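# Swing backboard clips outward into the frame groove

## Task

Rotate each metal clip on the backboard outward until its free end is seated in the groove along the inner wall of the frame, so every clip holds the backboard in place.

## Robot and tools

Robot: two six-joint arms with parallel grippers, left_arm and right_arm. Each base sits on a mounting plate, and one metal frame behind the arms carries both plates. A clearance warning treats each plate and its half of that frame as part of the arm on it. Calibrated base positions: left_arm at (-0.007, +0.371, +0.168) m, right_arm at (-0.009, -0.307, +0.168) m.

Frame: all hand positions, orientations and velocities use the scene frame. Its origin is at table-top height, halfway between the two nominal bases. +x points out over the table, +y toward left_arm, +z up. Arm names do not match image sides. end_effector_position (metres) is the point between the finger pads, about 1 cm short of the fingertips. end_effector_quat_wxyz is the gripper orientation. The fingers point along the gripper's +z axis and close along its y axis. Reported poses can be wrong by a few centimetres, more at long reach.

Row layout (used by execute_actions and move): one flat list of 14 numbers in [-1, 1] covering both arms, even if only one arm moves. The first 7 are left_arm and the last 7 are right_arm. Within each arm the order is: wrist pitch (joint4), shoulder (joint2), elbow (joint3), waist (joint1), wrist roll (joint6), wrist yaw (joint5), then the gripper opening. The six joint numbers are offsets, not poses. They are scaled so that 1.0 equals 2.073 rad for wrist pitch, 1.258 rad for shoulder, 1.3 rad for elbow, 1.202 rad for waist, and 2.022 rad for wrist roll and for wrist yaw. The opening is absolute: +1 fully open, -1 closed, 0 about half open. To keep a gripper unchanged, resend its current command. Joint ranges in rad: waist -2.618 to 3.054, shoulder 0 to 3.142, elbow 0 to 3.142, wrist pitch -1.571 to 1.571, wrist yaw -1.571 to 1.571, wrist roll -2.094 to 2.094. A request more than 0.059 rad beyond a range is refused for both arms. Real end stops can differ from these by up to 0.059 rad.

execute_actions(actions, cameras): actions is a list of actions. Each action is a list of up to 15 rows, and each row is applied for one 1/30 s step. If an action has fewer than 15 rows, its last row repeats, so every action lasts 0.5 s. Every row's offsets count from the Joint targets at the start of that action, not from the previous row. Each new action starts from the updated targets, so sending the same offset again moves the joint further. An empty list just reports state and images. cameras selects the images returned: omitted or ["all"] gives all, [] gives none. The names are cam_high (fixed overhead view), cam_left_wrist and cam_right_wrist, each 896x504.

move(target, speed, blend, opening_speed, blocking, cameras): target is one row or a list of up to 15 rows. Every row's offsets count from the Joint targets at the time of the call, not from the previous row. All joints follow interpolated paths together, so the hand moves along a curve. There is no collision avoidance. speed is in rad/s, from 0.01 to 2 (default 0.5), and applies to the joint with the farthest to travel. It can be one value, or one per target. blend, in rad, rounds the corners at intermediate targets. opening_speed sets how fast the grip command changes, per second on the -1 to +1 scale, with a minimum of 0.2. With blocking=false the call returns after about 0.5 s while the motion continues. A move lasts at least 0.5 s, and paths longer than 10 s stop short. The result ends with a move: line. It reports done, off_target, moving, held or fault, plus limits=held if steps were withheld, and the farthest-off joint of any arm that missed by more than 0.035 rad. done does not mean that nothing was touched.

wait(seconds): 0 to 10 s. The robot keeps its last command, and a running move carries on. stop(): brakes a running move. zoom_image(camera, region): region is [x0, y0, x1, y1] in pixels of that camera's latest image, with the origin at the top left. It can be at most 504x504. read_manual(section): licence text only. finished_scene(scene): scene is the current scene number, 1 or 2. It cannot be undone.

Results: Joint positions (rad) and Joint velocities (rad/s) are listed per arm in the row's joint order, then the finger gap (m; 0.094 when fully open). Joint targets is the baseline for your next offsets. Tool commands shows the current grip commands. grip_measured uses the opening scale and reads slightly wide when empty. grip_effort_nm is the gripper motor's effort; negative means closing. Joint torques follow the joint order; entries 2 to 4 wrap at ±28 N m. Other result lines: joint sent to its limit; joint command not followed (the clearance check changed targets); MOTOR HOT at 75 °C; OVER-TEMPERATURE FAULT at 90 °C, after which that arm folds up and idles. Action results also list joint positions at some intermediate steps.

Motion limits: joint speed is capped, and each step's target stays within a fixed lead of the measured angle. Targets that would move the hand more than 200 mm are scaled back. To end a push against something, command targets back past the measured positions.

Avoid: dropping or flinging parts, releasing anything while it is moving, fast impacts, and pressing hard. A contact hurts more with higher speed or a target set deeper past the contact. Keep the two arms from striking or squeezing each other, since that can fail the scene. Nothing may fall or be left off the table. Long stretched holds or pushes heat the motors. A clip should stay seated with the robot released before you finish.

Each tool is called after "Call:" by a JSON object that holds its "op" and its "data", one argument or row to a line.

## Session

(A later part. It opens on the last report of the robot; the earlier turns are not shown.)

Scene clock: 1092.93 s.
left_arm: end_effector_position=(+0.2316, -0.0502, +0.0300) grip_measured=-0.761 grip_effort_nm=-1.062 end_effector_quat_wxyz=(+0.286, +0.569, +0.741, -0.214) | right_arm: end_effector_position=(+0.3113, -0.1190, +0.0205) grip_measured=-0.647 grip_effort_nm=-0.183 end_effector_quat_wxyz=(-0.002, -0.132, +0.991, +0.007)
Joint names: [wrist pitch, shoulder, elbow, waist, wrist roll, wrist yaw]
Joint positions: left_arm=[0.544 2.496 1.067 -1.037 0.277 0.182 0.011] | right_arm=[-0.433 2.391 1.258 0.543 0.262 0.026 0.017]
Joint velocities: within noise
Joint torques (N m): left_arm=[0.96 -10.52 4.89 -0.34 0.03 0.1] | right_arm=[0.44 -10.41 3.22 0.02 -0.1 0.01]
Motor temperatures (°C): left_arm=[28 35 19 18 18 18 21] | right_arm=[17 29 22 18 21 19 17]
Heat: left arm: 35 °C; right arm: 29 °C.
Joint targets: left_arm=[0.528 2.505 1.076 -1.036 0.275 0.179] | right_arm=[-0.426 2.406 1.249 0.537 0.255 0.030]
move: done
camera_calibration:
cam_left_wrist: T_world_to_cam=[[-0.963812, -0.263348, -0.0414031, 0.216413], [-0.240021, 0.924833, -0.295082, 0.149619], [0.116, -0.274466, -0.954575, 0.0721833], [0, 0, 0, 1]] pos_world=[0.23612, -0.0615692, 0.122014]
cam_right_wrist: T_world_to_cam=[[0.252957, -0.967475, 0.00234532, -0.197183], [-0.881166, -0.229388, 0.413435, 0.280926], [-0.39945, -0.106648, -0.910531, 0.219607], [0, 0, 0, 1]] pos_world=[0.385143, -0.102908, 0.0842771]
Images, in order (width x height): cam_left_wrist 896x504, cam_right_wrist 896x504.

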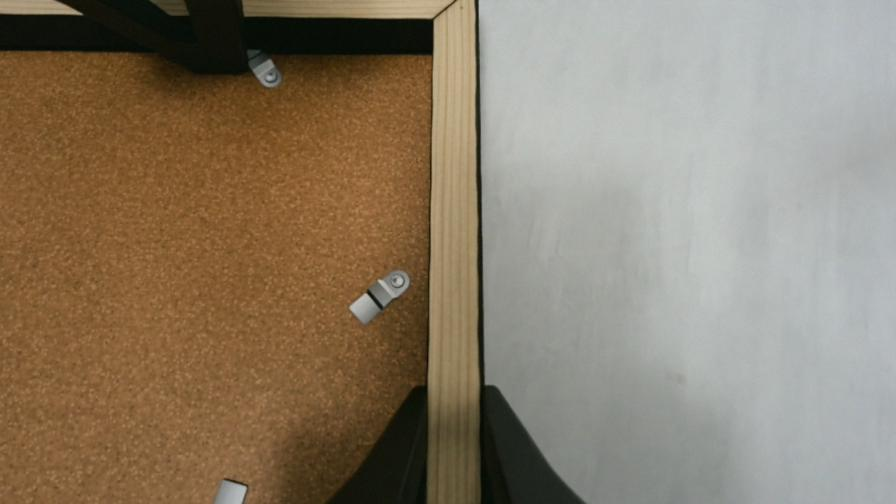

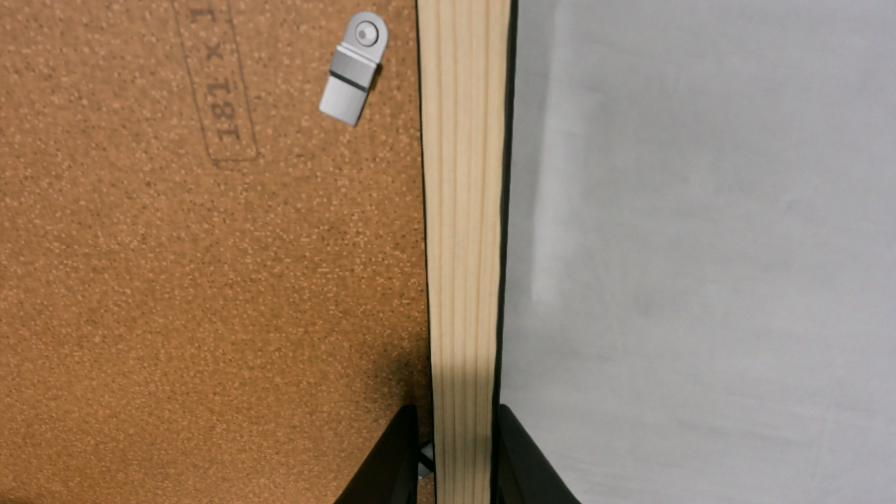

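Call:
{"op": "move", "data": {
  "target": [0,0,0,0,0,0,-0.86,0,0,0,0,0,0,-0.75],
  "opening_speed": 0.2,
  "cameras": ["cam_right_wrist","cam_left_wrist"]
}}

Call:
{"op": "zoom_image", "data": {
  "camera": "cam_left_wrist",
  "region": [120, 0, 320, 120]
}}

Scene clock: 1096.40 s.
left_arm: end_effector_position=(+0.2316, -0.0502, +0.0300) grip_measured=-0.761 grip_effort_nm=-1.057 end_effector_quat_wxyz=(+0.286, +0.569, +0.741, -0.214) | right_arm: end_effector_position=(+0.3121, -0.1205, +0.0205) grip_measured=-0.743 grip_effort_nm=-0.427 end_effector_quat_wxyz=(-0.001, -0.131, +0.991, +0.004)
Joint names: [wrist pitch, shoulder, elbow, waist, wrist roll, wrist yaw]
Joint positions: left_arm=[0.544 2.496 1.067 -1.037 0.277 0.182 0.011] | right_arm=[-0.433 2.391 1.258 0.541 0.261 0.032 0.012]
Joint velocities: within noise
Joint torques (N m): left_arm=[0.95 -10.67 4.97 -0.39 0.01 0.07] | right_arm=[0.44 -10.36 3.26 0.17 -0.11 -0.05]
Motor temperatures (°C): left_arm=[28 35 19 18 18 18 21] | right_arm=[17 29 22 18 21 19 17]
Heat: left arm: 35 °C; right arm: 29 °C.
Joint targets: left_arm=[0.528 2.505 1.076 -1.036 0.275 0.179] | right_arm=[-0.426 2.406 1.249 0.537 0.255 0.030]
move: done
camera_calibration:
cam_left_wrist: T_world_to_cam=[[-0.963812, -0.263348, -0.0414031, 0.216413], [-0.240021, 0.924833, -0.295082, 0.149619], [0.116, -0.274466, -0.954575, 0.0721833], [0, 0, 0, 1]] pos_world=[0.23612, -0.0615692, 0.122014]
cam_right_wrist: T_world_to_cam=[[0.25146, -0.967836, 0.00788572, -0.198542], [-0.882673, -0.225976, 0.412095, 0.282265], [-0.397058, -0.110586, -0.911107, 0.218546], [0, 0, 0, 1]] pos_world=[0.385848, -0.104203, 0.084364]
Images, in order (width x height): cam_left_wrist 896x504, cam_right_wrist 896x504.

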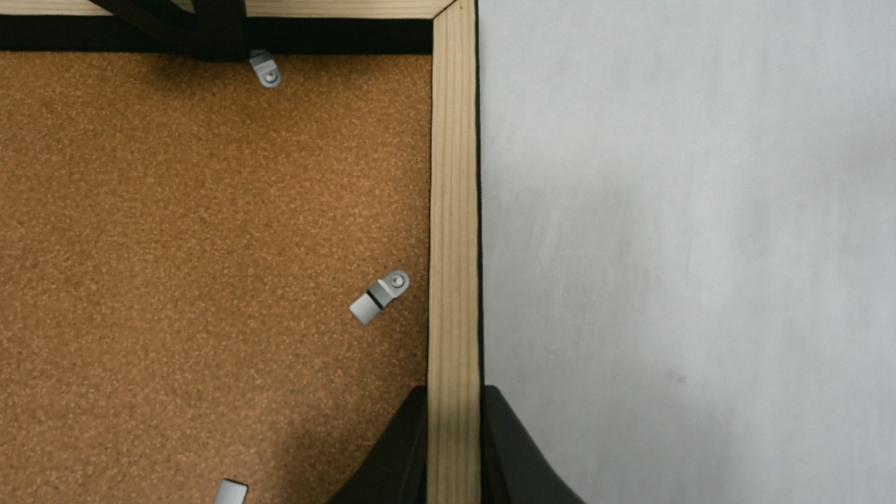

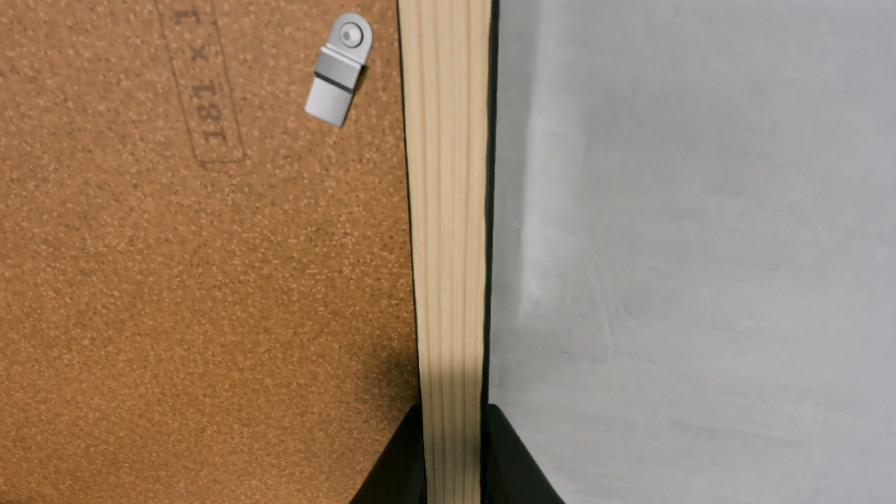

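Scaled by 2.520.

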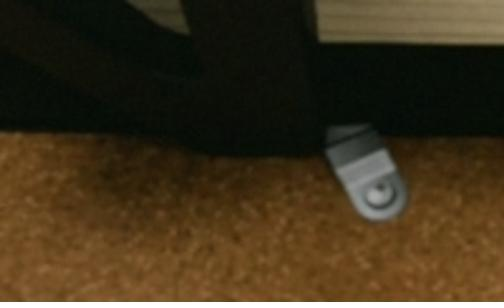

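Call:
{"op": "move", "data": {
  "target": [
    [0,0,0,0,0,0,-0.86,0,0,0,0,0,0,-0.5],
    [0,0,0,0,0,0,-0.86,0,-0.0636,0,0.0,0,0,-0.5],
    [0,0,0,0,0,0,-0.86,0,-0.0636,-0.0129,0.0117,0,0,-0.5],
    [0,0,0,0,0,0,-0.86,0.0052,-0.005,-0.0129,0.0117,0,0,-0.5]
  ],
  "speed": [0.1,0.1,0.1,0.08],
  "cameras": ["cam_right_wrist","cam_left_wrist"]
}}

Call:
{"op": "zoom_image", "data": {
  "camera": "cam_left_wrist",
  "region": [120, 0, 320, 120]
}}

Scene clock: 1110.73 s.
left_arm: end_effector_position=(+0.2316, -0.0502, +0.0300) grip_measured=-0.761 grip_effort_nm=-1.057 end_effector_quat_wxyz=(+0.286, +0.569, +0.741, -0.214) | right_arm: end_effector_position=(+0.3095, -0.1215, +0.0207) grip_measured=-0.502 grip_effort_nm=0.061 end_effector_quat_wxyz=(+0.000, -0.131, +0.991, +0.004)
Joint names: [wrist pitch, shoulder, elbow, waist, wrist roll, wrist yaw]
Joint positions: left_arm=[0.544 2.496 1.067 -1.037 0.277 0.182 0.011] | right_arm=[-0.423 2.383 1.241 0.542 0.261 0.031 0.023]
Joint velocities: within noise
Joint torques (N m): left_arm=[0.91 -10.63 4.82 -0.34 0.03 0.04] | right_arm=[0.45 -10.15 3.19 1.44 -0.1 -0.04]
Motor temperatures (°C): left_arm=[28 35 19 18 18 18 21] | right_arm=[17 29 22 18 21 19 17]
Heat: left arm: 35 °C; right arm: 29 °C.
Joint targets: left_arm=[0.528 2.505 1.076 -1.036 0.275 0.179] | right_arm=[-0.416 2.399 1.232 0.551 0.255 0.030]
move: done
camera_calibration:
cam_left_wrist: T_world_to_cam=[[-0.963812, -0.263348, -0.0414031, 0.216413], [-0.240021, 0.924833, -0.295082, 0.149619], [0.116, -0.274466, -0.954575, 0.0721833], [0, 0, 0, 1]] pos_world=[0.23612, -0.0615692, 0.122014]
cam_right_wrist: T_world_to_cam=[[0.2525, -0.967571, 0.00709609, -0.199078], [-0.882908, -0.227393, 0.410812, 0.279586], [-0.395876, -0.109995, -0.911693, 0.217356], [0, 0, 0, 1]] pos_world=[0.383162, -0.105138, 0.0847174]
Images, in order (width x height): cam_left_wrist 896x504, cam_right_wrist 896x504.

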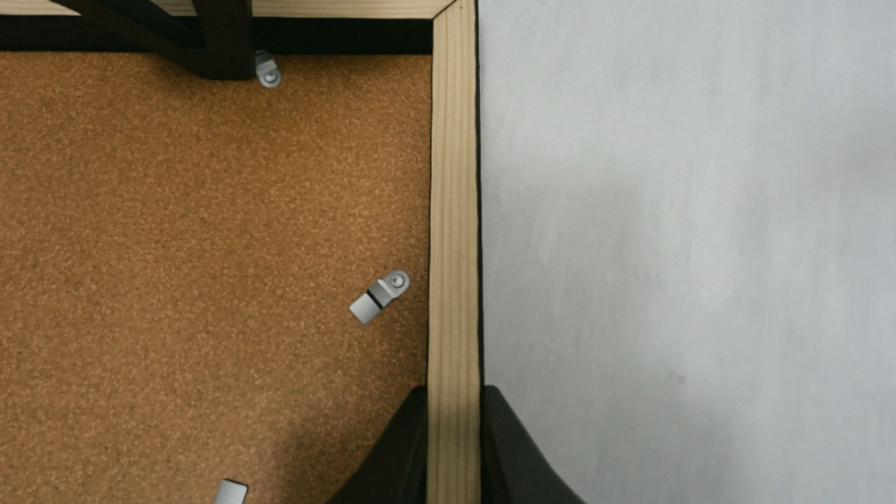

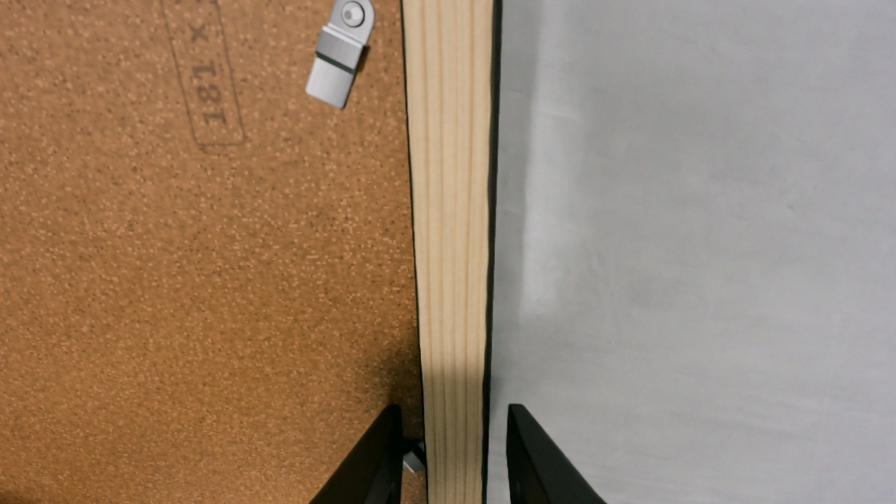

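Scaled by 2.520.

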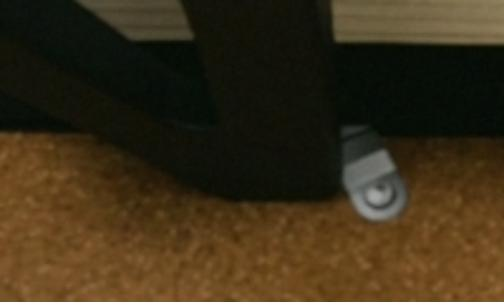

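Call:
{"op": "move", "data": {
  "target": [0,0,0,0,0,0,-0.86,0,0,0,0,0,0,-0.78],
  "opening_speed": 0.2,
  "cameras": ["cam_right_wrist","cam_left_wrist"]
}}

Call:
{"op": "zoom_image", "data": {
  "camera": "cam_left_wrist",
  "region": [120, 0, 320, 120]
}}

Scene clock: 1115.83 s.
left_arm: end_effector_position=(+0.2316, -0.0502, +0.0300) grip_measured=-0.761 grip_effort_nm=-1.057 end_effector_quat_wxyz=(+0.286, +0.569, +0.741, -0.214) | right_arm: end_effector_position=(+0.3100, -0.1209, +0.0208) grip_measured=-0.772 grip_effort_nm=-1.028 end_effector_quat_wxyz=(+0.002, -0.133, +0.991, +0.002)
Joint names: [wrist pitch, shoulder, elbow, waist, wrist roll, wrist yaw]
Joint positions: left_arm=[0.544 2.496 1.067 -1.037 0.277 0.182 0.011] | right_arm=[-0.42 2.383 1.241 0.545 0.261 0.037 0.011]
Joint velocities: within noise
Joint torques (N m): left_arm=[0.96 -10.61 4.89 -0.2 -0.01 0.1] | right_arm=[0.42 -10.1 3.15 1.1 -0.1 -0.1]
Motor temperatures (°C): left_arm=[28 35 19 18 18 18 21] | right_arm=[17 30 22 18 21 19 17]
Heat: left arm: 35 °C; right arm: 30 °C.
Joint targets: left_arm=[0.528 2.505 1.076 -1.036 0.275 0.179] | right_arm=[-0.416 2.399 1.232 0.551 0.255 0.030]
move: done
camera_calibration:
cam_left_wrist: T_world_to_cam=[[-0.963812, -0.263348, -0.0414031, 0.216413], [-0.240021, 0.924833, -0.295082, 0.149619], [0.116, -0.274466, -0.954575, 0.0721833], [0, 0, 0, 1]] pos_world=[0.23612, -0.0615692, 0.122014]
cam_right_wrist: T_world_to_cam=[[0.255641, -0.966699, 0.0118531, -0.199623], [-0.88432, -0.228867, 0.406937, 0.280443], [-0.390673, -0.114512, -0.913379, 0.21552], [0, 0, 0, 1]] pos_world=[0.383231, -0.104112, 0.085095]
Images, in order (width x height): cam_left_wrist 896x504, cam_right_wrist 896x504.

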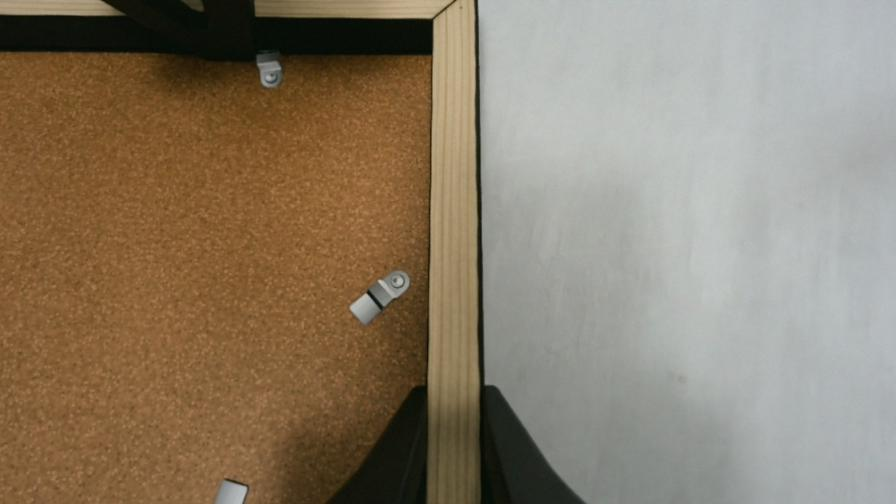

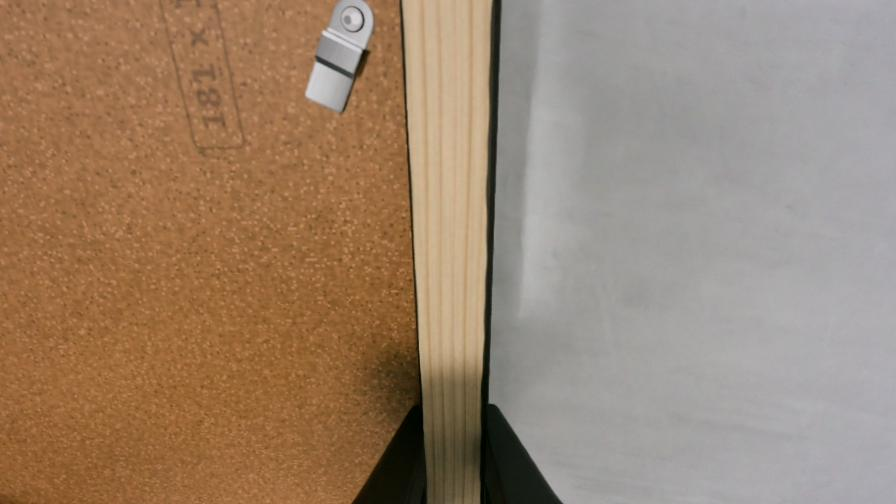

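Scaled by 2.520.

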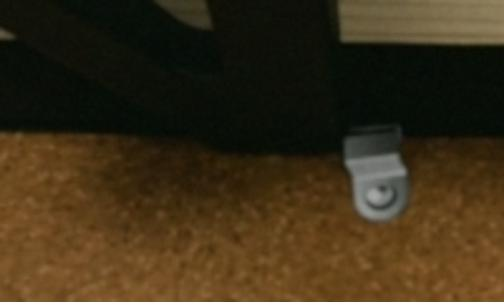

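Call:
{"op": "move", "data": {
  "target": [
    [0,0,0,0,0,0,-0.86,0,0,0,0,0,0,-0.5],
    [0,0,0,0,0,0,-0.86,-0.0569,-0.1208,0,0,0,0,-0.5],
    [0,0,0,0,0,0,-0.86,-0.1541,0.0775,0.3310,-0.0308,-0.0119,0,-0.309]
  ],
  "speed": [0.1,0.2,0.3],
  "cameras": ["cam_right_wrist","cam_left_wrist"]
}}

Scene clock: 1144.50 s.
left_arm: end_effector_position=(+0.2316, -0.0502, +0.0300) grip_measured=-0.761 grip_effort_nm=-1.057 end_effector_quat_wxyz=(+0.286, +0.569, +0.741, -0.214) | right_arm: end_effector_position=(+0.3722, -0.0980, +0.0551) grip_measured=-0.311 grip_effort_nm=0.061 end_effector_quat_wxyz=(-0.003, -0.133, +0.991, +0.002)
Joint names: [wrist pitch, shoulder, elbow, waist, wrist roll, wrist yaw]
Joint positions: left_arm=[0.544 2.496 1.067 -1.037 0.277 0.182 0.011] | right_arm=[-0.727 2.481 1.636 0.521 0.238 0.034 0.032]
Joint velocities: within noise
Joint torques (N m): left_arm=[0.97 -10.58 4.89 -0.32 0 0.1] | right_arm=[0.27 -11.97 6.72 0.02 -0.1 -0.06]
Motor temperatures (°C): left_arm=[28 35 19 18 18 18 21] | right_arm=[17 31 22 18 21 19 18]
Heat: left arm: 35 °C; right arm: 31 °C.
Joint targets: left_arm=[0.528 2.505 1.076 -1.036 0.275 0.179] | right_arm=[-0.735 2.497 1.663 0.514 0.231 0.030]
move: done
camera_calibration:
cam_left_wrist: T_world_to_cam=[[-0.963812, -0.263348, -0.0414031, 0.216413], [-0.240021, 0.924833, -0.295082, 0.149619], [0.116, -0.274466, -0.954575, 0.0721833], [0, 0, 0, 1]] pos_world=[0.23612, -0.0615692, 0.122014]
cam_right_wrist: T_world_to_cam=[[0.255046, -0.966859, 0.0116515, -0.193608], [-0.880157, -0.227152, 0.416803, 0.324827], [-0.400343, -0.116559, -0.908922, 0.276977], [0, 0, 0, 1]] pos_world=[0.446164, -0.0811218, 0.118617]
Images, in order (width x height): cam_left_wrist 896x504, cam_right_wrist 896x504.

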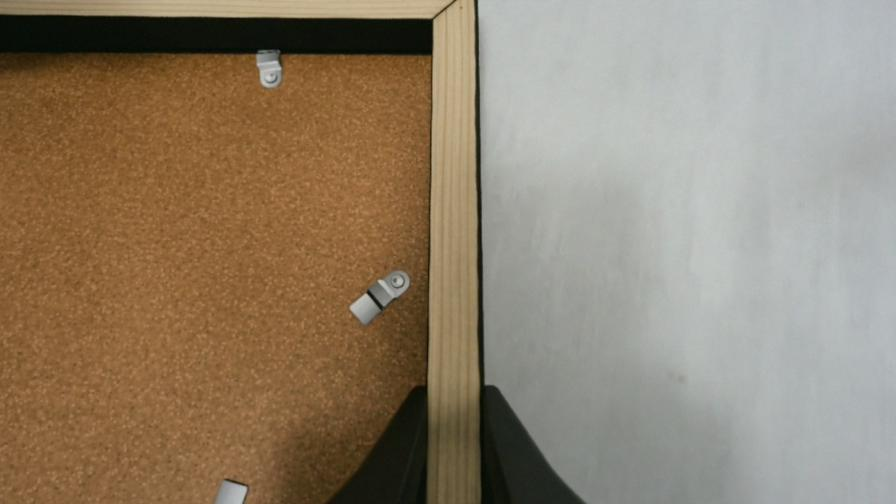

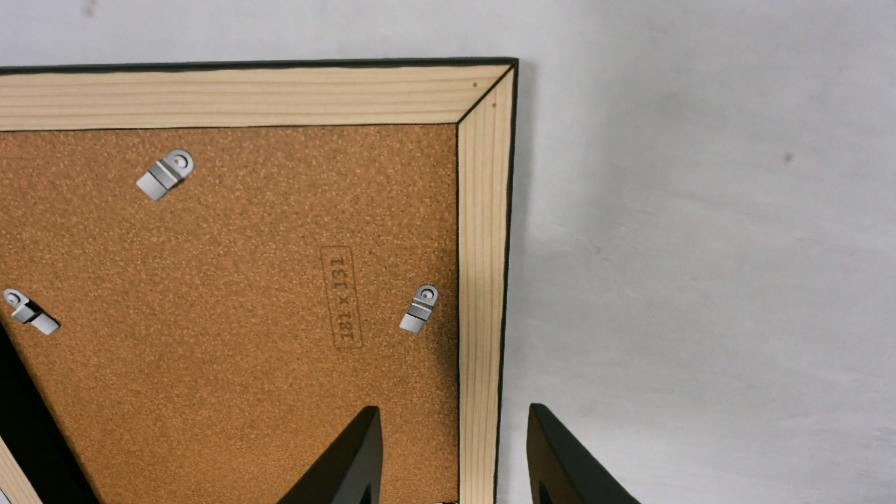

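Call:
{"op": "move", "data": {
  "target": [0,0,0,0,0,0,-0.86,0.0465,0.0604,0,0,0,0,-0.309],
  "speed": 0.12,
  "cameras": ["cam_right_wrist"]
}}

Call:
{"op": "zoom_image", "data": {
  "camera": "cam_right_wrist",
  "region": [340, 280, 560, 440]
}}

Scene clock: 1153.97 s.
left_arm: end_effector_position=(+0.2316, -0.0502, +0.0300) grip_measured=-0.761 grip_effort_nm=-1.062 end_effector_quat_wxyz=(+0.286, +0.569, +0.741, -0.214) | right_arm: end_effector_position=(+0.3711, -0.0972, +0.0224) grip_measured=-0.311 grip_effort_nm=0.066 end_effector_quat_wxyz=(-0.004, -0.133, +0.991, +0.001)
Joint names: [wrist pitch, shoulder, elbow, waist, wrist roll, wrist yaw]
Joint positions: left_arm=[0.544 2.496 1.067 -1.037 0.277 0.182 0.011] | right_arm=[-0.65 2.559 1.636 0.521 0.238 0.034 0.032]
Joint velocities: within noise
Joint torques (N m): left_arm=[0.97 -10.65 5.05 -0.32 0 0.07] | right_arm=[0.48 -12.36 6.49 0.02 -0.11 -0.08]
Motor temperatures (°C): left_arm=[28 36 19 18 18 18 21] | right_arm=[17 31 23 18 21 19 18]
Heat: left arm: 36 °C; right arm: 31 °C.
Joint targets: left_arm=[0.528 2.505 1.076 -1.036 0.275 0.179] | right_arm=[-0.638 2.573 1.663 0.514 0.231 0.030]
move: done
camera_calibration:
cam_right_wrist: T_world_to_cam=[[0.255157, -0.966822, 0.0122078, -0.192143], [-0.8793, -0.226771, 0.418816, 0.337371], [-0.402152, -0.117598, -0.907989, 0.247497], [0, 0, 0, 1]] pos_world=[0.445208, -0.0801567, 0.0857739]
Images, in order (width x height): cam_right_wrist 896x504.

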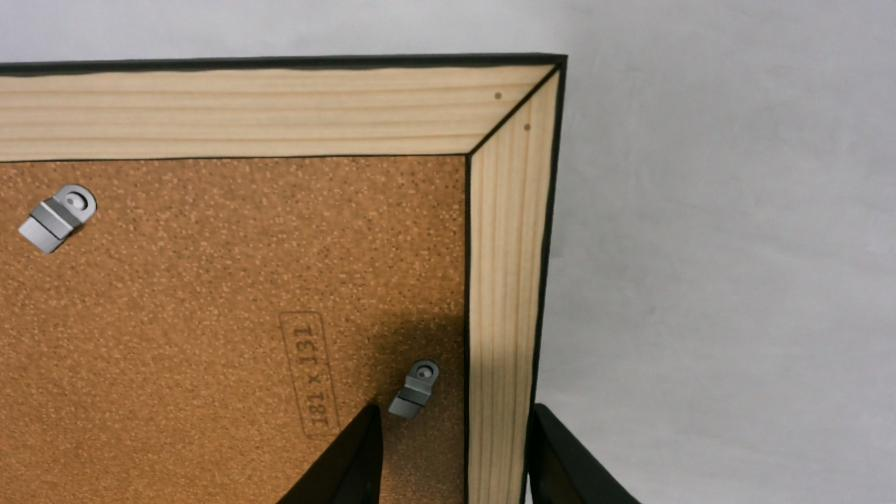

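Scaled by 2.291.

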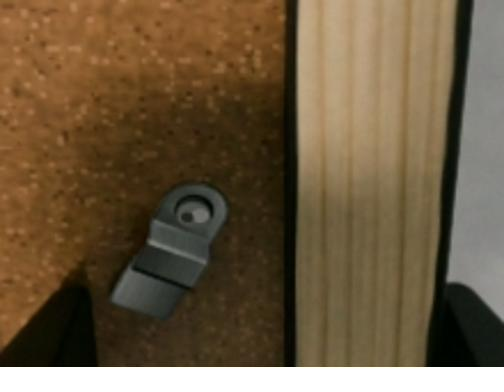

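Call:
{"op": "move", "data": {
  "target": [
    [0,0,0,0,0,0,-0.86,0.0028,0.0048,0,0,0,0,-0.309],
    [0,0,0,0,0,0,-0.86,0.0028,0.0048,0,-0.0037,-0.0022,0,-0.309]
  ],
  "speed": 0.05,
  "cameras": ["cam_right_wrist"]
}}

Call:
{"op": "move", "data": {
  "target": [0,0,0,0,0,0,-0.86,0,0,0,0,0,0,-0.5],
  "opening_speed": 0.2,
  "cameras": ["cam_right_wrist"]
}}

Call:
{"op": "zoom_image", "data": {
  "camera": "cam_right_wrist",
  "region": [340, 300, 560, 460]
}}

Scene clock: 1168.73 s.
left_arm: end_effector_position=(+0.2316, -0.0502, +0.0300) grip_measured=-0.761 grip_effort_nm=-1.053 end_effector_quat_wxyz=(+0.286, +0.569, +0.741, -0.214) | right_arm: end_effector_position=(+0.3733, -0.0980, +0.0223) grip_measured=-0.311 grip_effort_nm=0.061 end_effector_quat_wxyz=(-0.002, -0.132, +0.991, +0.002)
Joint names: [wrist pitch, shoulder, elbow, waist, wrist roll, wrist yaw]
Joint positions: left_arm=[0.544 2.496 1.067 -1.037 0.277 0.182 0.011] | right_arm=[-0.644 2.559 1.636 0.516 0.234 0.034 0.032]
Joint velocities: within noise
Joint torques (N m): left_arm=[0.91 -10.61 4.82 -0.39 0 0.08] | right_arm=[0.49 -11.81 6.52 -0.02 -0.1 -0.06]
Motor temperatures (°C): left_arm=[28 36 19 18 18 18 21] | right_arm=[17 30 23 18 21 19 18]
Heat: left arm: 36 °C; right arm: 30 °C.
Joint targets: left_arm=[0.528 2.505 1.076 -1.036 0.275 0.179] | right_arm=[-0.633 2.579 1.663 0.510 0.226 0.030]
move: done
camera_calibration:
cam_right_wrist: T_world_to_cam=[[0.254497, -0.967014, 0.0107712, -0.193294], [-0.881614, -0.227415, 0.413569, 0.340048], [-0.397478, -0.114748, -0.910409, 0.246789], [0, 0, 0, 1]] pos_world=[0.447077, -0.0812675, 0.0861278]
Images, in order (width x height): cam_right_wrist 896x504.

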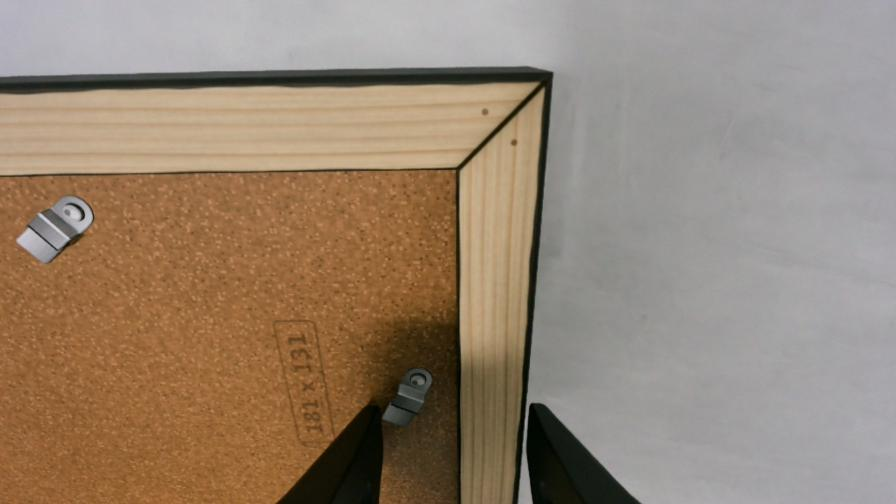

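Scene clock: 1169.90 s.
left_arm: end_effector_position=(+0.2316, -0.0502, +0.0300) grip_measured=-0.761 grip_effort_nm=-1.048 end_effector_quat_wxyz=(+0.286, +0.569, +0.741, -0.214) | right_arm: end_effector_position=(+0.3738, -0.0985, +0.0223) grip_measured=-0.497 grip_effort_nm=-0.193 end_effector_quat_wxyz=(-0.002, -0.133, +0.991, +0.004)
Joint names: [wrist pitch, shoulder, elbow, waist, wrist roll, wrist yaw]
Joint positions: left_arm=[0.544 2.496 1.067 -1.037 0.277 0.182 0.011] | right_arm=[-0.644 2.559 1.636 0.513 0.23 0.03 0.024]
Joint velocities: within noise
Joint torques (N m): left_arm=[0.94 -10.61 4.93 -0.36 0.01 0.09] | right_arm=[0.48 -11.84 6.53 0.25 -0.06 -0.02]
Motor temperatures (°C): left_arm=[28 36 19 18 18 18 21] | right_arm=[17 30 23 18 21 19 18]
Heat: left arm: 36 °C; right arm: 30 °C.
Joint targets: left_arm=[0.528 2.505 1.076 -1.036 0.275 0.179] | right_arm=[-0.633 2.579 1.663 0.510 0.226 0.030]
move: done
camera_calibration:
cam_right_wrist: T_world_to_cam=[[0.255585, -0.966764, 0.0065442, -0.194107], [-0.880777, -0.230051, 0.413895, 0.339772], [-0.398634, -0.111549, -0.910301, 0.247614], [0, 0, 0, 1]] pos_world=[0.447581, -0.0818696, 0.0860432]
Images, in order (width x height): cam_right_wrist 896x504.

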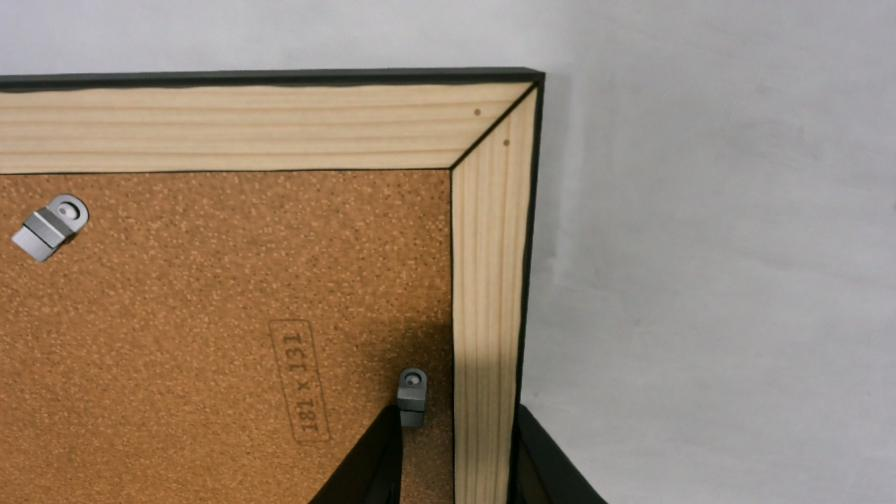

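Scaled by 2.291.

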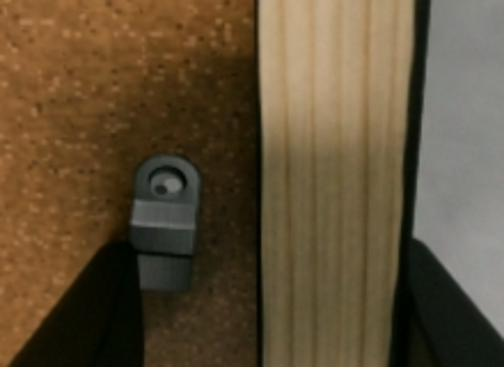

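Call:
{"op": "move", "data": {
  "target": [0,0,0,0,0,0,-0.86,0.0,0.0075,0,0,0,0,-0.5],
  "speed": 0.05,
  "cameras": []
}}

Call:
{"op": "move", "data": {
  "target": [0,0,0,0,0,0,-0.86,0,0,0,0,0,0,-0.6],
  "opening_speed": 0.2,
  "cameras": ["cam_right_wrist"]
}}

Call:
{"op": "zoom_image", "data": {
  "camera": "cam_right_wrist",
  "region": [340, 300, 560, 460]
}}

Scene clock: 1177.70 s.
left_arm: end_effector_position=(+0.2316, -0.0502, +0.0300) grip_measured=-0.761 grip_effort_nm=-1.048 end_effector_quat_wxyz=(+0.286, +0.569, +0.741, -0.214) | right_arm: end_effector_position=(+0.3735, -0.0986, +0.0219) grip_measured=-0.497 grip_effort_nm=-0.193 end_effector_quat_wxyz=(-0.003, -0.133, +0.991, +0.004)
Joint names: [wrist pitch, shoulder, elbow, waist, wrist roll, wrist yaw]
Joint positions: left_arm=[0.544 2.496 1.067 -1.037 0.277 0.182 0.011] | right_arm=[-0.647 2.561 1.639 0.513 0.23 0.03 0.024]
Joint velocities: within noise
Joint torques (N m): left_arm=[0.96 -10.61 4.89 -0.32 -0.01 0.07] | right_arm=[0.52 -11.19 6.27 0.21 -0.07 -0.02]
Motor temperatures (°C): left_arm=[28 36 19 18 18 18 21] | right_arm=[17 30 23 18 21 19 18]
Heat: left arm: 36 °C; right arm: 30 °C.
Joint targets: left_arm=[0.528 2.505 1.076 -1.036 0.275 0.179] | right_arm=[-0.633 2.588 1.663 0.510 0.226 0.030]
move: done
No camera images: "cameras" was empty.

Scene clock: 1178.40 s.
left_arm: end_effector_position=(+0.2316, -0.0502, +0.0300) grip_measured=-0.761 grip_effort_nm=-1.048 end_effector_quat_wxyz=(+0.286, +0.569, +0.741, -0.214) | right_arm: end_effector_position=(+0.3737, -0.1007, +0.0220) grip_measured=-0.597 grip_effort_nm=-0.198 end_effector_quat_wxyz=(-0.004, -0.134, +0.991, +0.000)
Joint names: [wrist pitch, shoulder, elbow, waist, wrist roll, wrist yaw]
Joint positions: left_arm=[0.544 2.496 1.067 -1.037 0.277 0.182 0.011] | right_arm=[-0.651 2.561 1.639 0.511 0.226 0.036 0.019]
Joint velocities: within noise
Joint torques (N m): left_arm=[0.95 -10.5 5.07 -0.36 0 0.08] | right_arm=[0.53 -11.15 6.22 0.47 -0.05 -0.09]
Motor temperatures (°C): left_arm=[28 36 19 18 18 18 21] | right_arm=[17 30 23 18 21 19 18]
Heat: left arm: 36 °C; right arm: 30 °C.
Joint targets: left_arm=[0.528 2.505 1.076 -1.036 0.275 0.179] | right_arm=[-0.633 2.588 1.663 0.510 0.226 0.030]
move: done
camera_calibration:
cam_right_wrist: T_world_to_cam=[[0.257362, -0.966208, 0.0143719, -0.197066], [-0.879253, -0.227979, 0.418258, 0.338894], [-0.400848, -0.12028, -0.908215, 0.246961], [0, 0, 0, 1]] pos_world=[0.447684, -0.0834416, 0.0853809]
Images, in order (width x height): cam_right_wrist 896x504.

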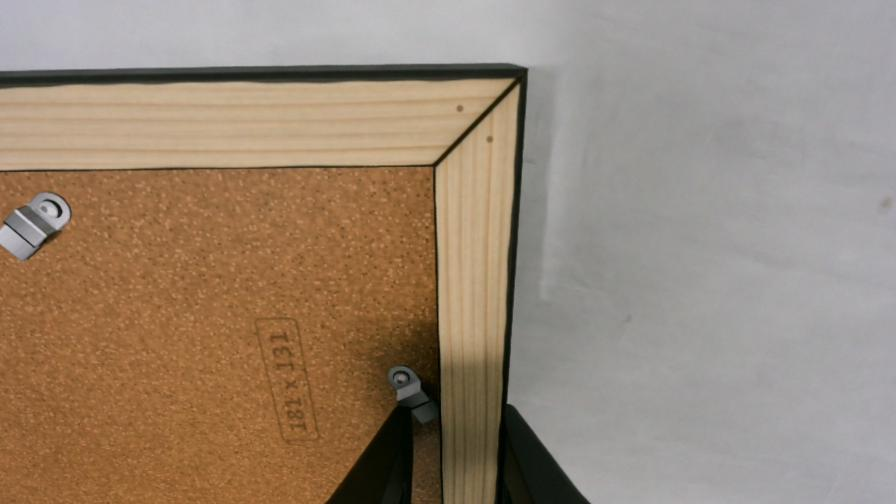

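Scaled by 2.291.

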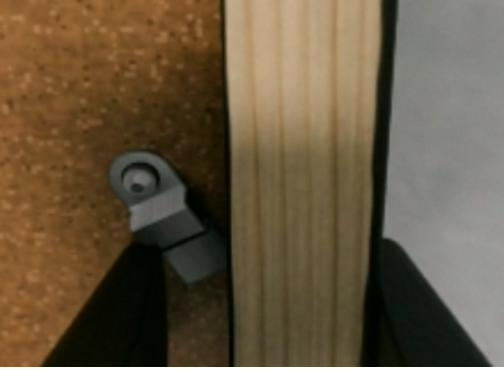

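Call:
{"op": "move", "data": {
  "target": [0,0,0,0,0,0,-0.86,0,0,0,0,0,0,-0.7],
  "opening_speed": 0.2,
  "cameras": ["cam_right_wrist"]
}}

Call:
{"op": "zoom_image", "data": {
  "camera": "cam_right_wrist",
  "region": [340, 300, 560, 460]
}}

Call:
{"op": "move", "data": {
  "target": [0,0,0,0,0,0,-0.86,0,0,0,0,0,0,-0.78],
  "opening_speed": 0.2,
  "cameras": ["cam_right_wrist"]
}}

Call:
{"op": "zoom_image", "data": {
  "camera": "cam_right_wrist",
  "region": [340, 300, 560, 460]
}}

Scene clock: 1186.90 s.
left_arm: end_effector_position=(+0.2316, -0.0502, +0.0300) grip_measured=-0.761 grip_effort_nm=-1.057 end_effector_quat_wxyz=(+0.286, +0.569, +0.741, -0.214) | right_arm: end_effector_position=(+0.3746, -0.1026, +0.0218) grip_measured=-0.697 grip_effort_nm=-0.178 end_effector_quat_wxyz=(-0.002, -0.134, +0.991, -0.004)
Joint names: [wrist pitch, shoulder, elbow, waist, wrist roll, wrist yaw]
Joint positions: left_arm=[0.544 2.496 1.067 -1.037 0.277 0.182 0.011] | right_arm=[-0.651 2.562 1.639 0.511 0.226 0.046 0.014]
Joint velocities: within noise
Joint torques (N m): left_arm=[0.94 -10.52 4.83 -0.31 -0.01 0.09] | right_arm=[0.55 -11.25 6.23 0.53 -0.03 -0.19]
Motor temperatures (°C): left_arm=[28 36 19 18 18 18 21] | right_arm=[17 31 23 18 21 19 18]
Heat: left arm: 36 °C; right arm: 31 °C.
Joint targets: left_arm=[0.528 2.505 1.076 -1.036 0.275 0.179] | right_arm=[-0.633 2.588 1.663 0.510 0.226 0.030]
move: done
camera_calibration:
cam_right_wrist: T_world_to_cam=[[0.256627, -0.96621, 0.0241155, -0.199062], [-0.881219, -0.22366, 0.416449, 0.340543], [-0.396983, -0.128123, -0.908839, 0.244702], [0, 0, 0, 1]] pos_world=[0.448321, -0.0848177, 0.0853767]
Images, in order (width x height): cam_right_wrist 896x504.

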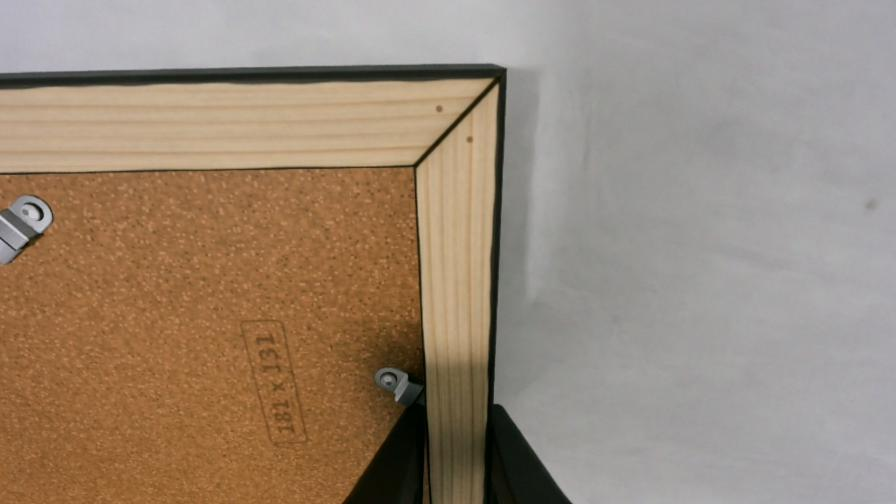

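Scaled by 2.291.

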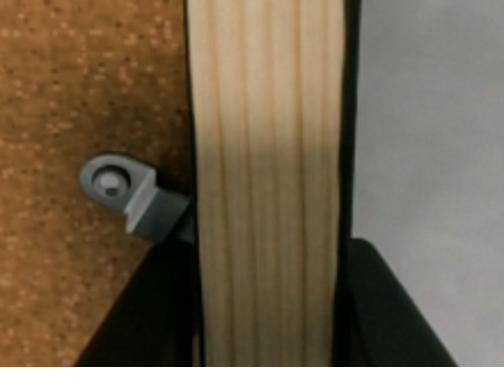

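Scene clock: 1187.57 s.
left_arm: end_effector_position=(+0.2316, -0.0502, +0.0300) grip_measured=-0.761 grip_effort_nm=-1.057 end_effector_quat_wxyz=(+0.286, +0.569, +0.741, -0.214) | right_arm: end_effector_position=(+0.3748, -0.1032, +0.0218) grip_measured=-0.772 grip_effort_nm=-1.033 end_effector_quat_wxyz=(-0.003, -0.133, +0.991, -0.005)
Joint names: [wrist pitch, shoulder, elbow, waist, wrist roll, wrist yaw]
Joint positions: left_arm=[0.544 2.496 1.067 -1.037 0.277 0.182 0.011] | right_arm=[-0.652 2.562 1.639 0.51 0.226 0.047 0.011]
Joint velocities: within noise
Joint torques (N m): left_arm=[0.95 -10.55 4.88 -0.39 -0.03 0.08] | right_arm=[0.54 -11.22 6.2 0.58 -0.04 -0.18]
Motor temperatures (°C): left_arm=[28 36 19 18 18 18 21] | right_arm=[17 31 23 18 21 19 18]
Heat: left arm: 36 °C; right arm: 31 °C.
Joint targets: left_arm=[0.528 2.505 1.076 -1.036 0.275 0.179] | right_arm=[-0.633 2.588 1.663 0.510 0.226 0.030]
move: done
camera_calibration:
cam_right_wrist: T_world_to_cam=[[0.255544, -0.966485, 0.0245902, -0.199269], [-0.88139, -0.222442, 0.41674, 0.340768], [-0.397303, -0.128169, -0.908693, 0.244798], [0, 0, 0, 1]] pos_world=[0.44853, -0.0854136, 0.0853344]
Images, in order (width x height): cam_right_wrist 896x504.

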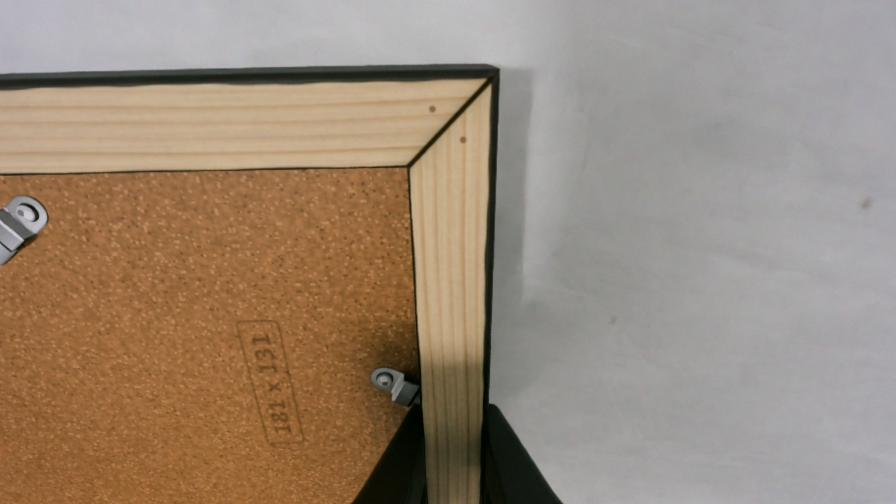

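Scaled by 2.291.

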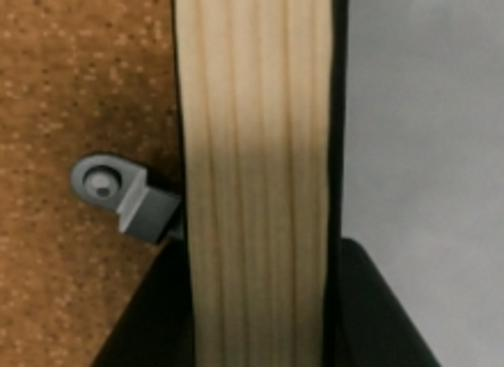

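Call:
{"op": "move", "data": {
  "target": [
    [0,0,0,0,0,0,-0.86,0,0,0,0,0,0,-0.45],
    [0,0,0,0,0,0,-0.86,-0.0195,0.0093,0.0172,-0.0097,-0.0057,0,-0.45]
  ],
  "speed": 0.08,
  "cameras": ["cam_right_wrist"]
}}

Call:
{"op": "zoom_image", "data": {
  "camera": "cam_right_wrist",
  "region": [340, 300, 560, 460]
}}

Scene clock: 1218.07 s.
left_arm: end_effector_position=(+0.2316, -0.0502, +0.0300) grip_measured=-0.761 grip_effort_nm=-1.057 end_effector_quat_wxyz=(+0.286, +0.569, +0.741, -0.214) | right_arm: end_effector_position=(+0.3766, -0.1013, +0.0218) grip_measured=-0.452 grip_effort_nm=0.056 end_effector_quat_wxyz=(-0.007, -0.134, +0.991, +0.000)
Joint names: [wrist pitch, shoulder, elbow, waist, wrist roll, wrist yaw]
Joint positions: left_arm=[0.544 2.496 1.067 -1.037 0.277 0.182 0.011] | right_arm=[-0.67 2.573 1.664 0.506 0.222 0.035 0.026]
Joint velocities: within noise
Joint torques (N m): left_arm=[0.93 -10.65 5.01 -0.42 -0.01 0.07] | right_arm=[0.31 -11.33 6.02 -0.16 -0.1 -0.07]
Motor temperatures (°C): left_arm=[28 36 19 18 18 18 21] | right_arm=[17 32 24 18 21 19 19]
Heat: left arm: 36 °C; right arm: 32 °C.
Joint targets: left_arm=[0.528 2.505 1.076 -1.036 0.275 0.179] | right_arm=[-0.673 2.600 1.685 0.498 0.215 0.030]
move: done
camera_calibration:
cam_right_wrist: T_world_to_cam=[[0.257287, -0.966231, 0.0142177, -0.198347], [-0.876794, -0.227236, 0.423787, 0.340416], [-0.406245, -0.121501, -0.90565, 0.249772], [0, 0, 0, 1]] pos_world=[0.450976, -0.0839466, 0.0847623]
Images, in order (width x height): cam_right_wrist 896x504.

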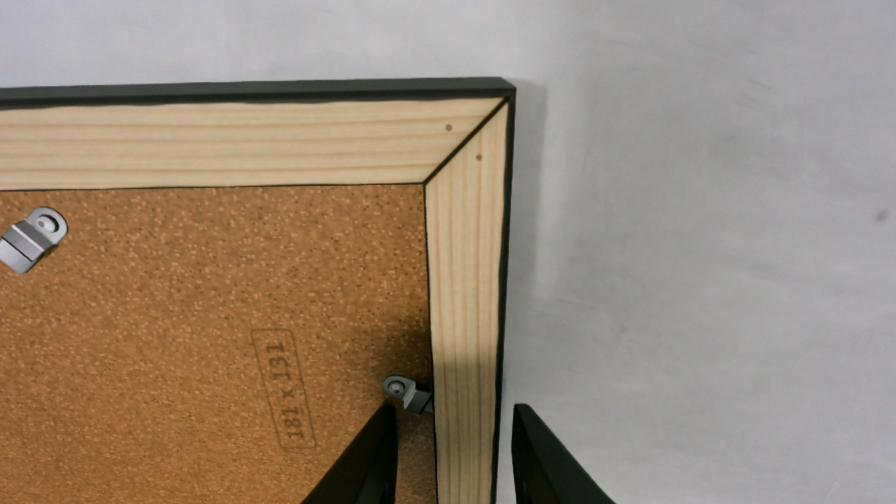

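Scaled by 2.291.

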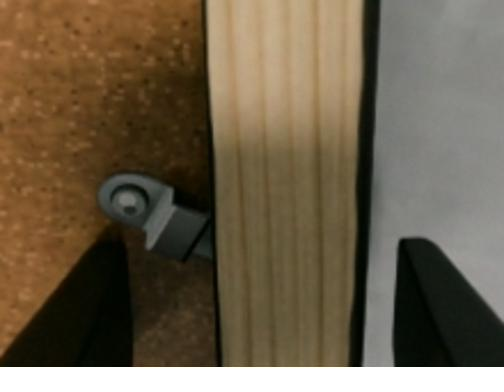

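Call:
{"op": "move", "data": {
  "target": [0,0,0,0,0,0,-0.86,0,0,0,0,0,0,-0.78],
  "opening_speed": 0.3,
  "cameras": ["cam_right_wrist"]
}}

Call:
{"op": "zoom_image", "data": {
  "camera": "cam_right_wrist",
  "region": [340, 300, 560, 460]
}}

Scene clock: 1223.03 s.
left_arm: end_effector_position=(+0.2316, -0.0502, +0.0300) grip_measured=-0.761 grip_effort_nm=-1.053 end_effector_quat_wxyz=(+0.286, +0.569, +0.741, -0.214) | right_arm: end_effector_position=(+0.3765, -0.1030, +0.0217) grip_measured=-0.772 grip_effort_nm=-1.033 end_effector_quat_wxyz=(-0.010, -0.132, +0.991, +0.002)
Joint names: [wrist pitch, shoulder, elbow, waist, wrist roll, wrist yaw]
Joint positions: left_arm=[0.544 2.496 1.067 -1.037 0.277 0.182 0.011] | right_arm=[-0.674 2.574 1.664 0.501 0.219 0.03 0.011]
Joint velocities: within noise
Joint torques (N m): left_arm=[0.92 -10.7 4.79 -0.38 0.03 0.08] | right_arm=[0.33 -11.36 6.01 0.36 -0.07 -0.02]
Motor temperatures (°C): left_arm=[28 36 19 18 18 18 21] | right_arm=[17 33 24 18 21 19 19]
Heat: left arm: 36 °C; right arm: 33 °C.
Joint targets: left_arm=[0.528 2.505 1.076 -1.036 0.275 0.179] | right_arm=[-0.673 2.600 1.685 0.498 0.215 0.030]
move: done
camera_calibration:
cam_right_wrist: T_world_to_cam=[[0.254855, -0.966925, 0.010278, -0.199033], [-0.874881, -0.226042, 0.428356, 0.339278], [-0.411864, -0.118161, -0.903552, 0.251782], [0, 0, 0, 1]] pos_world=[0.451253, -0.0860083, 0.084212]
Images, in order (width x height): cam_right_wrist 896x504.

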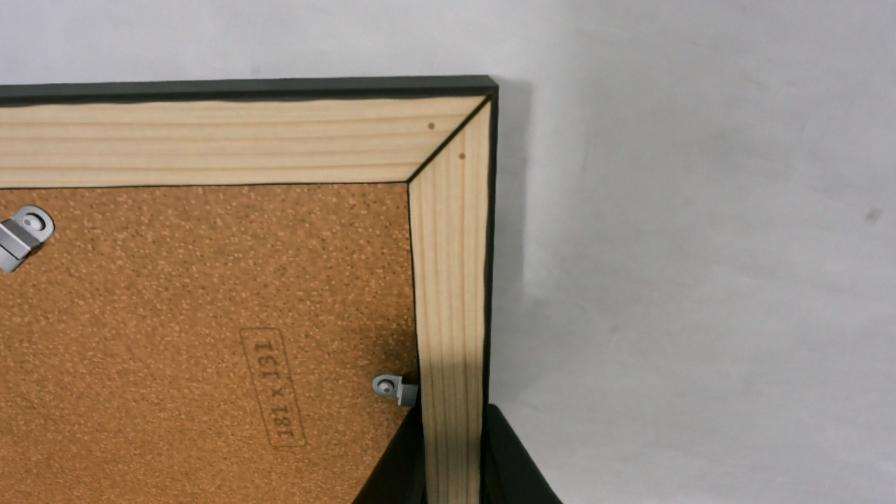

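Scaled by 2.291.

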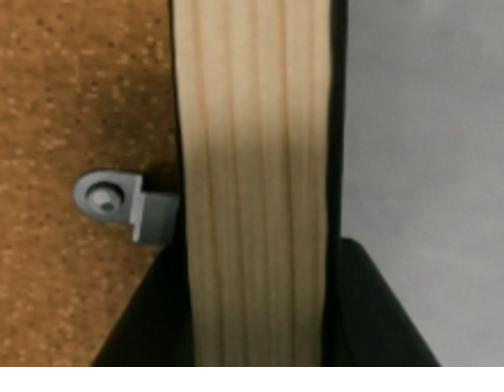

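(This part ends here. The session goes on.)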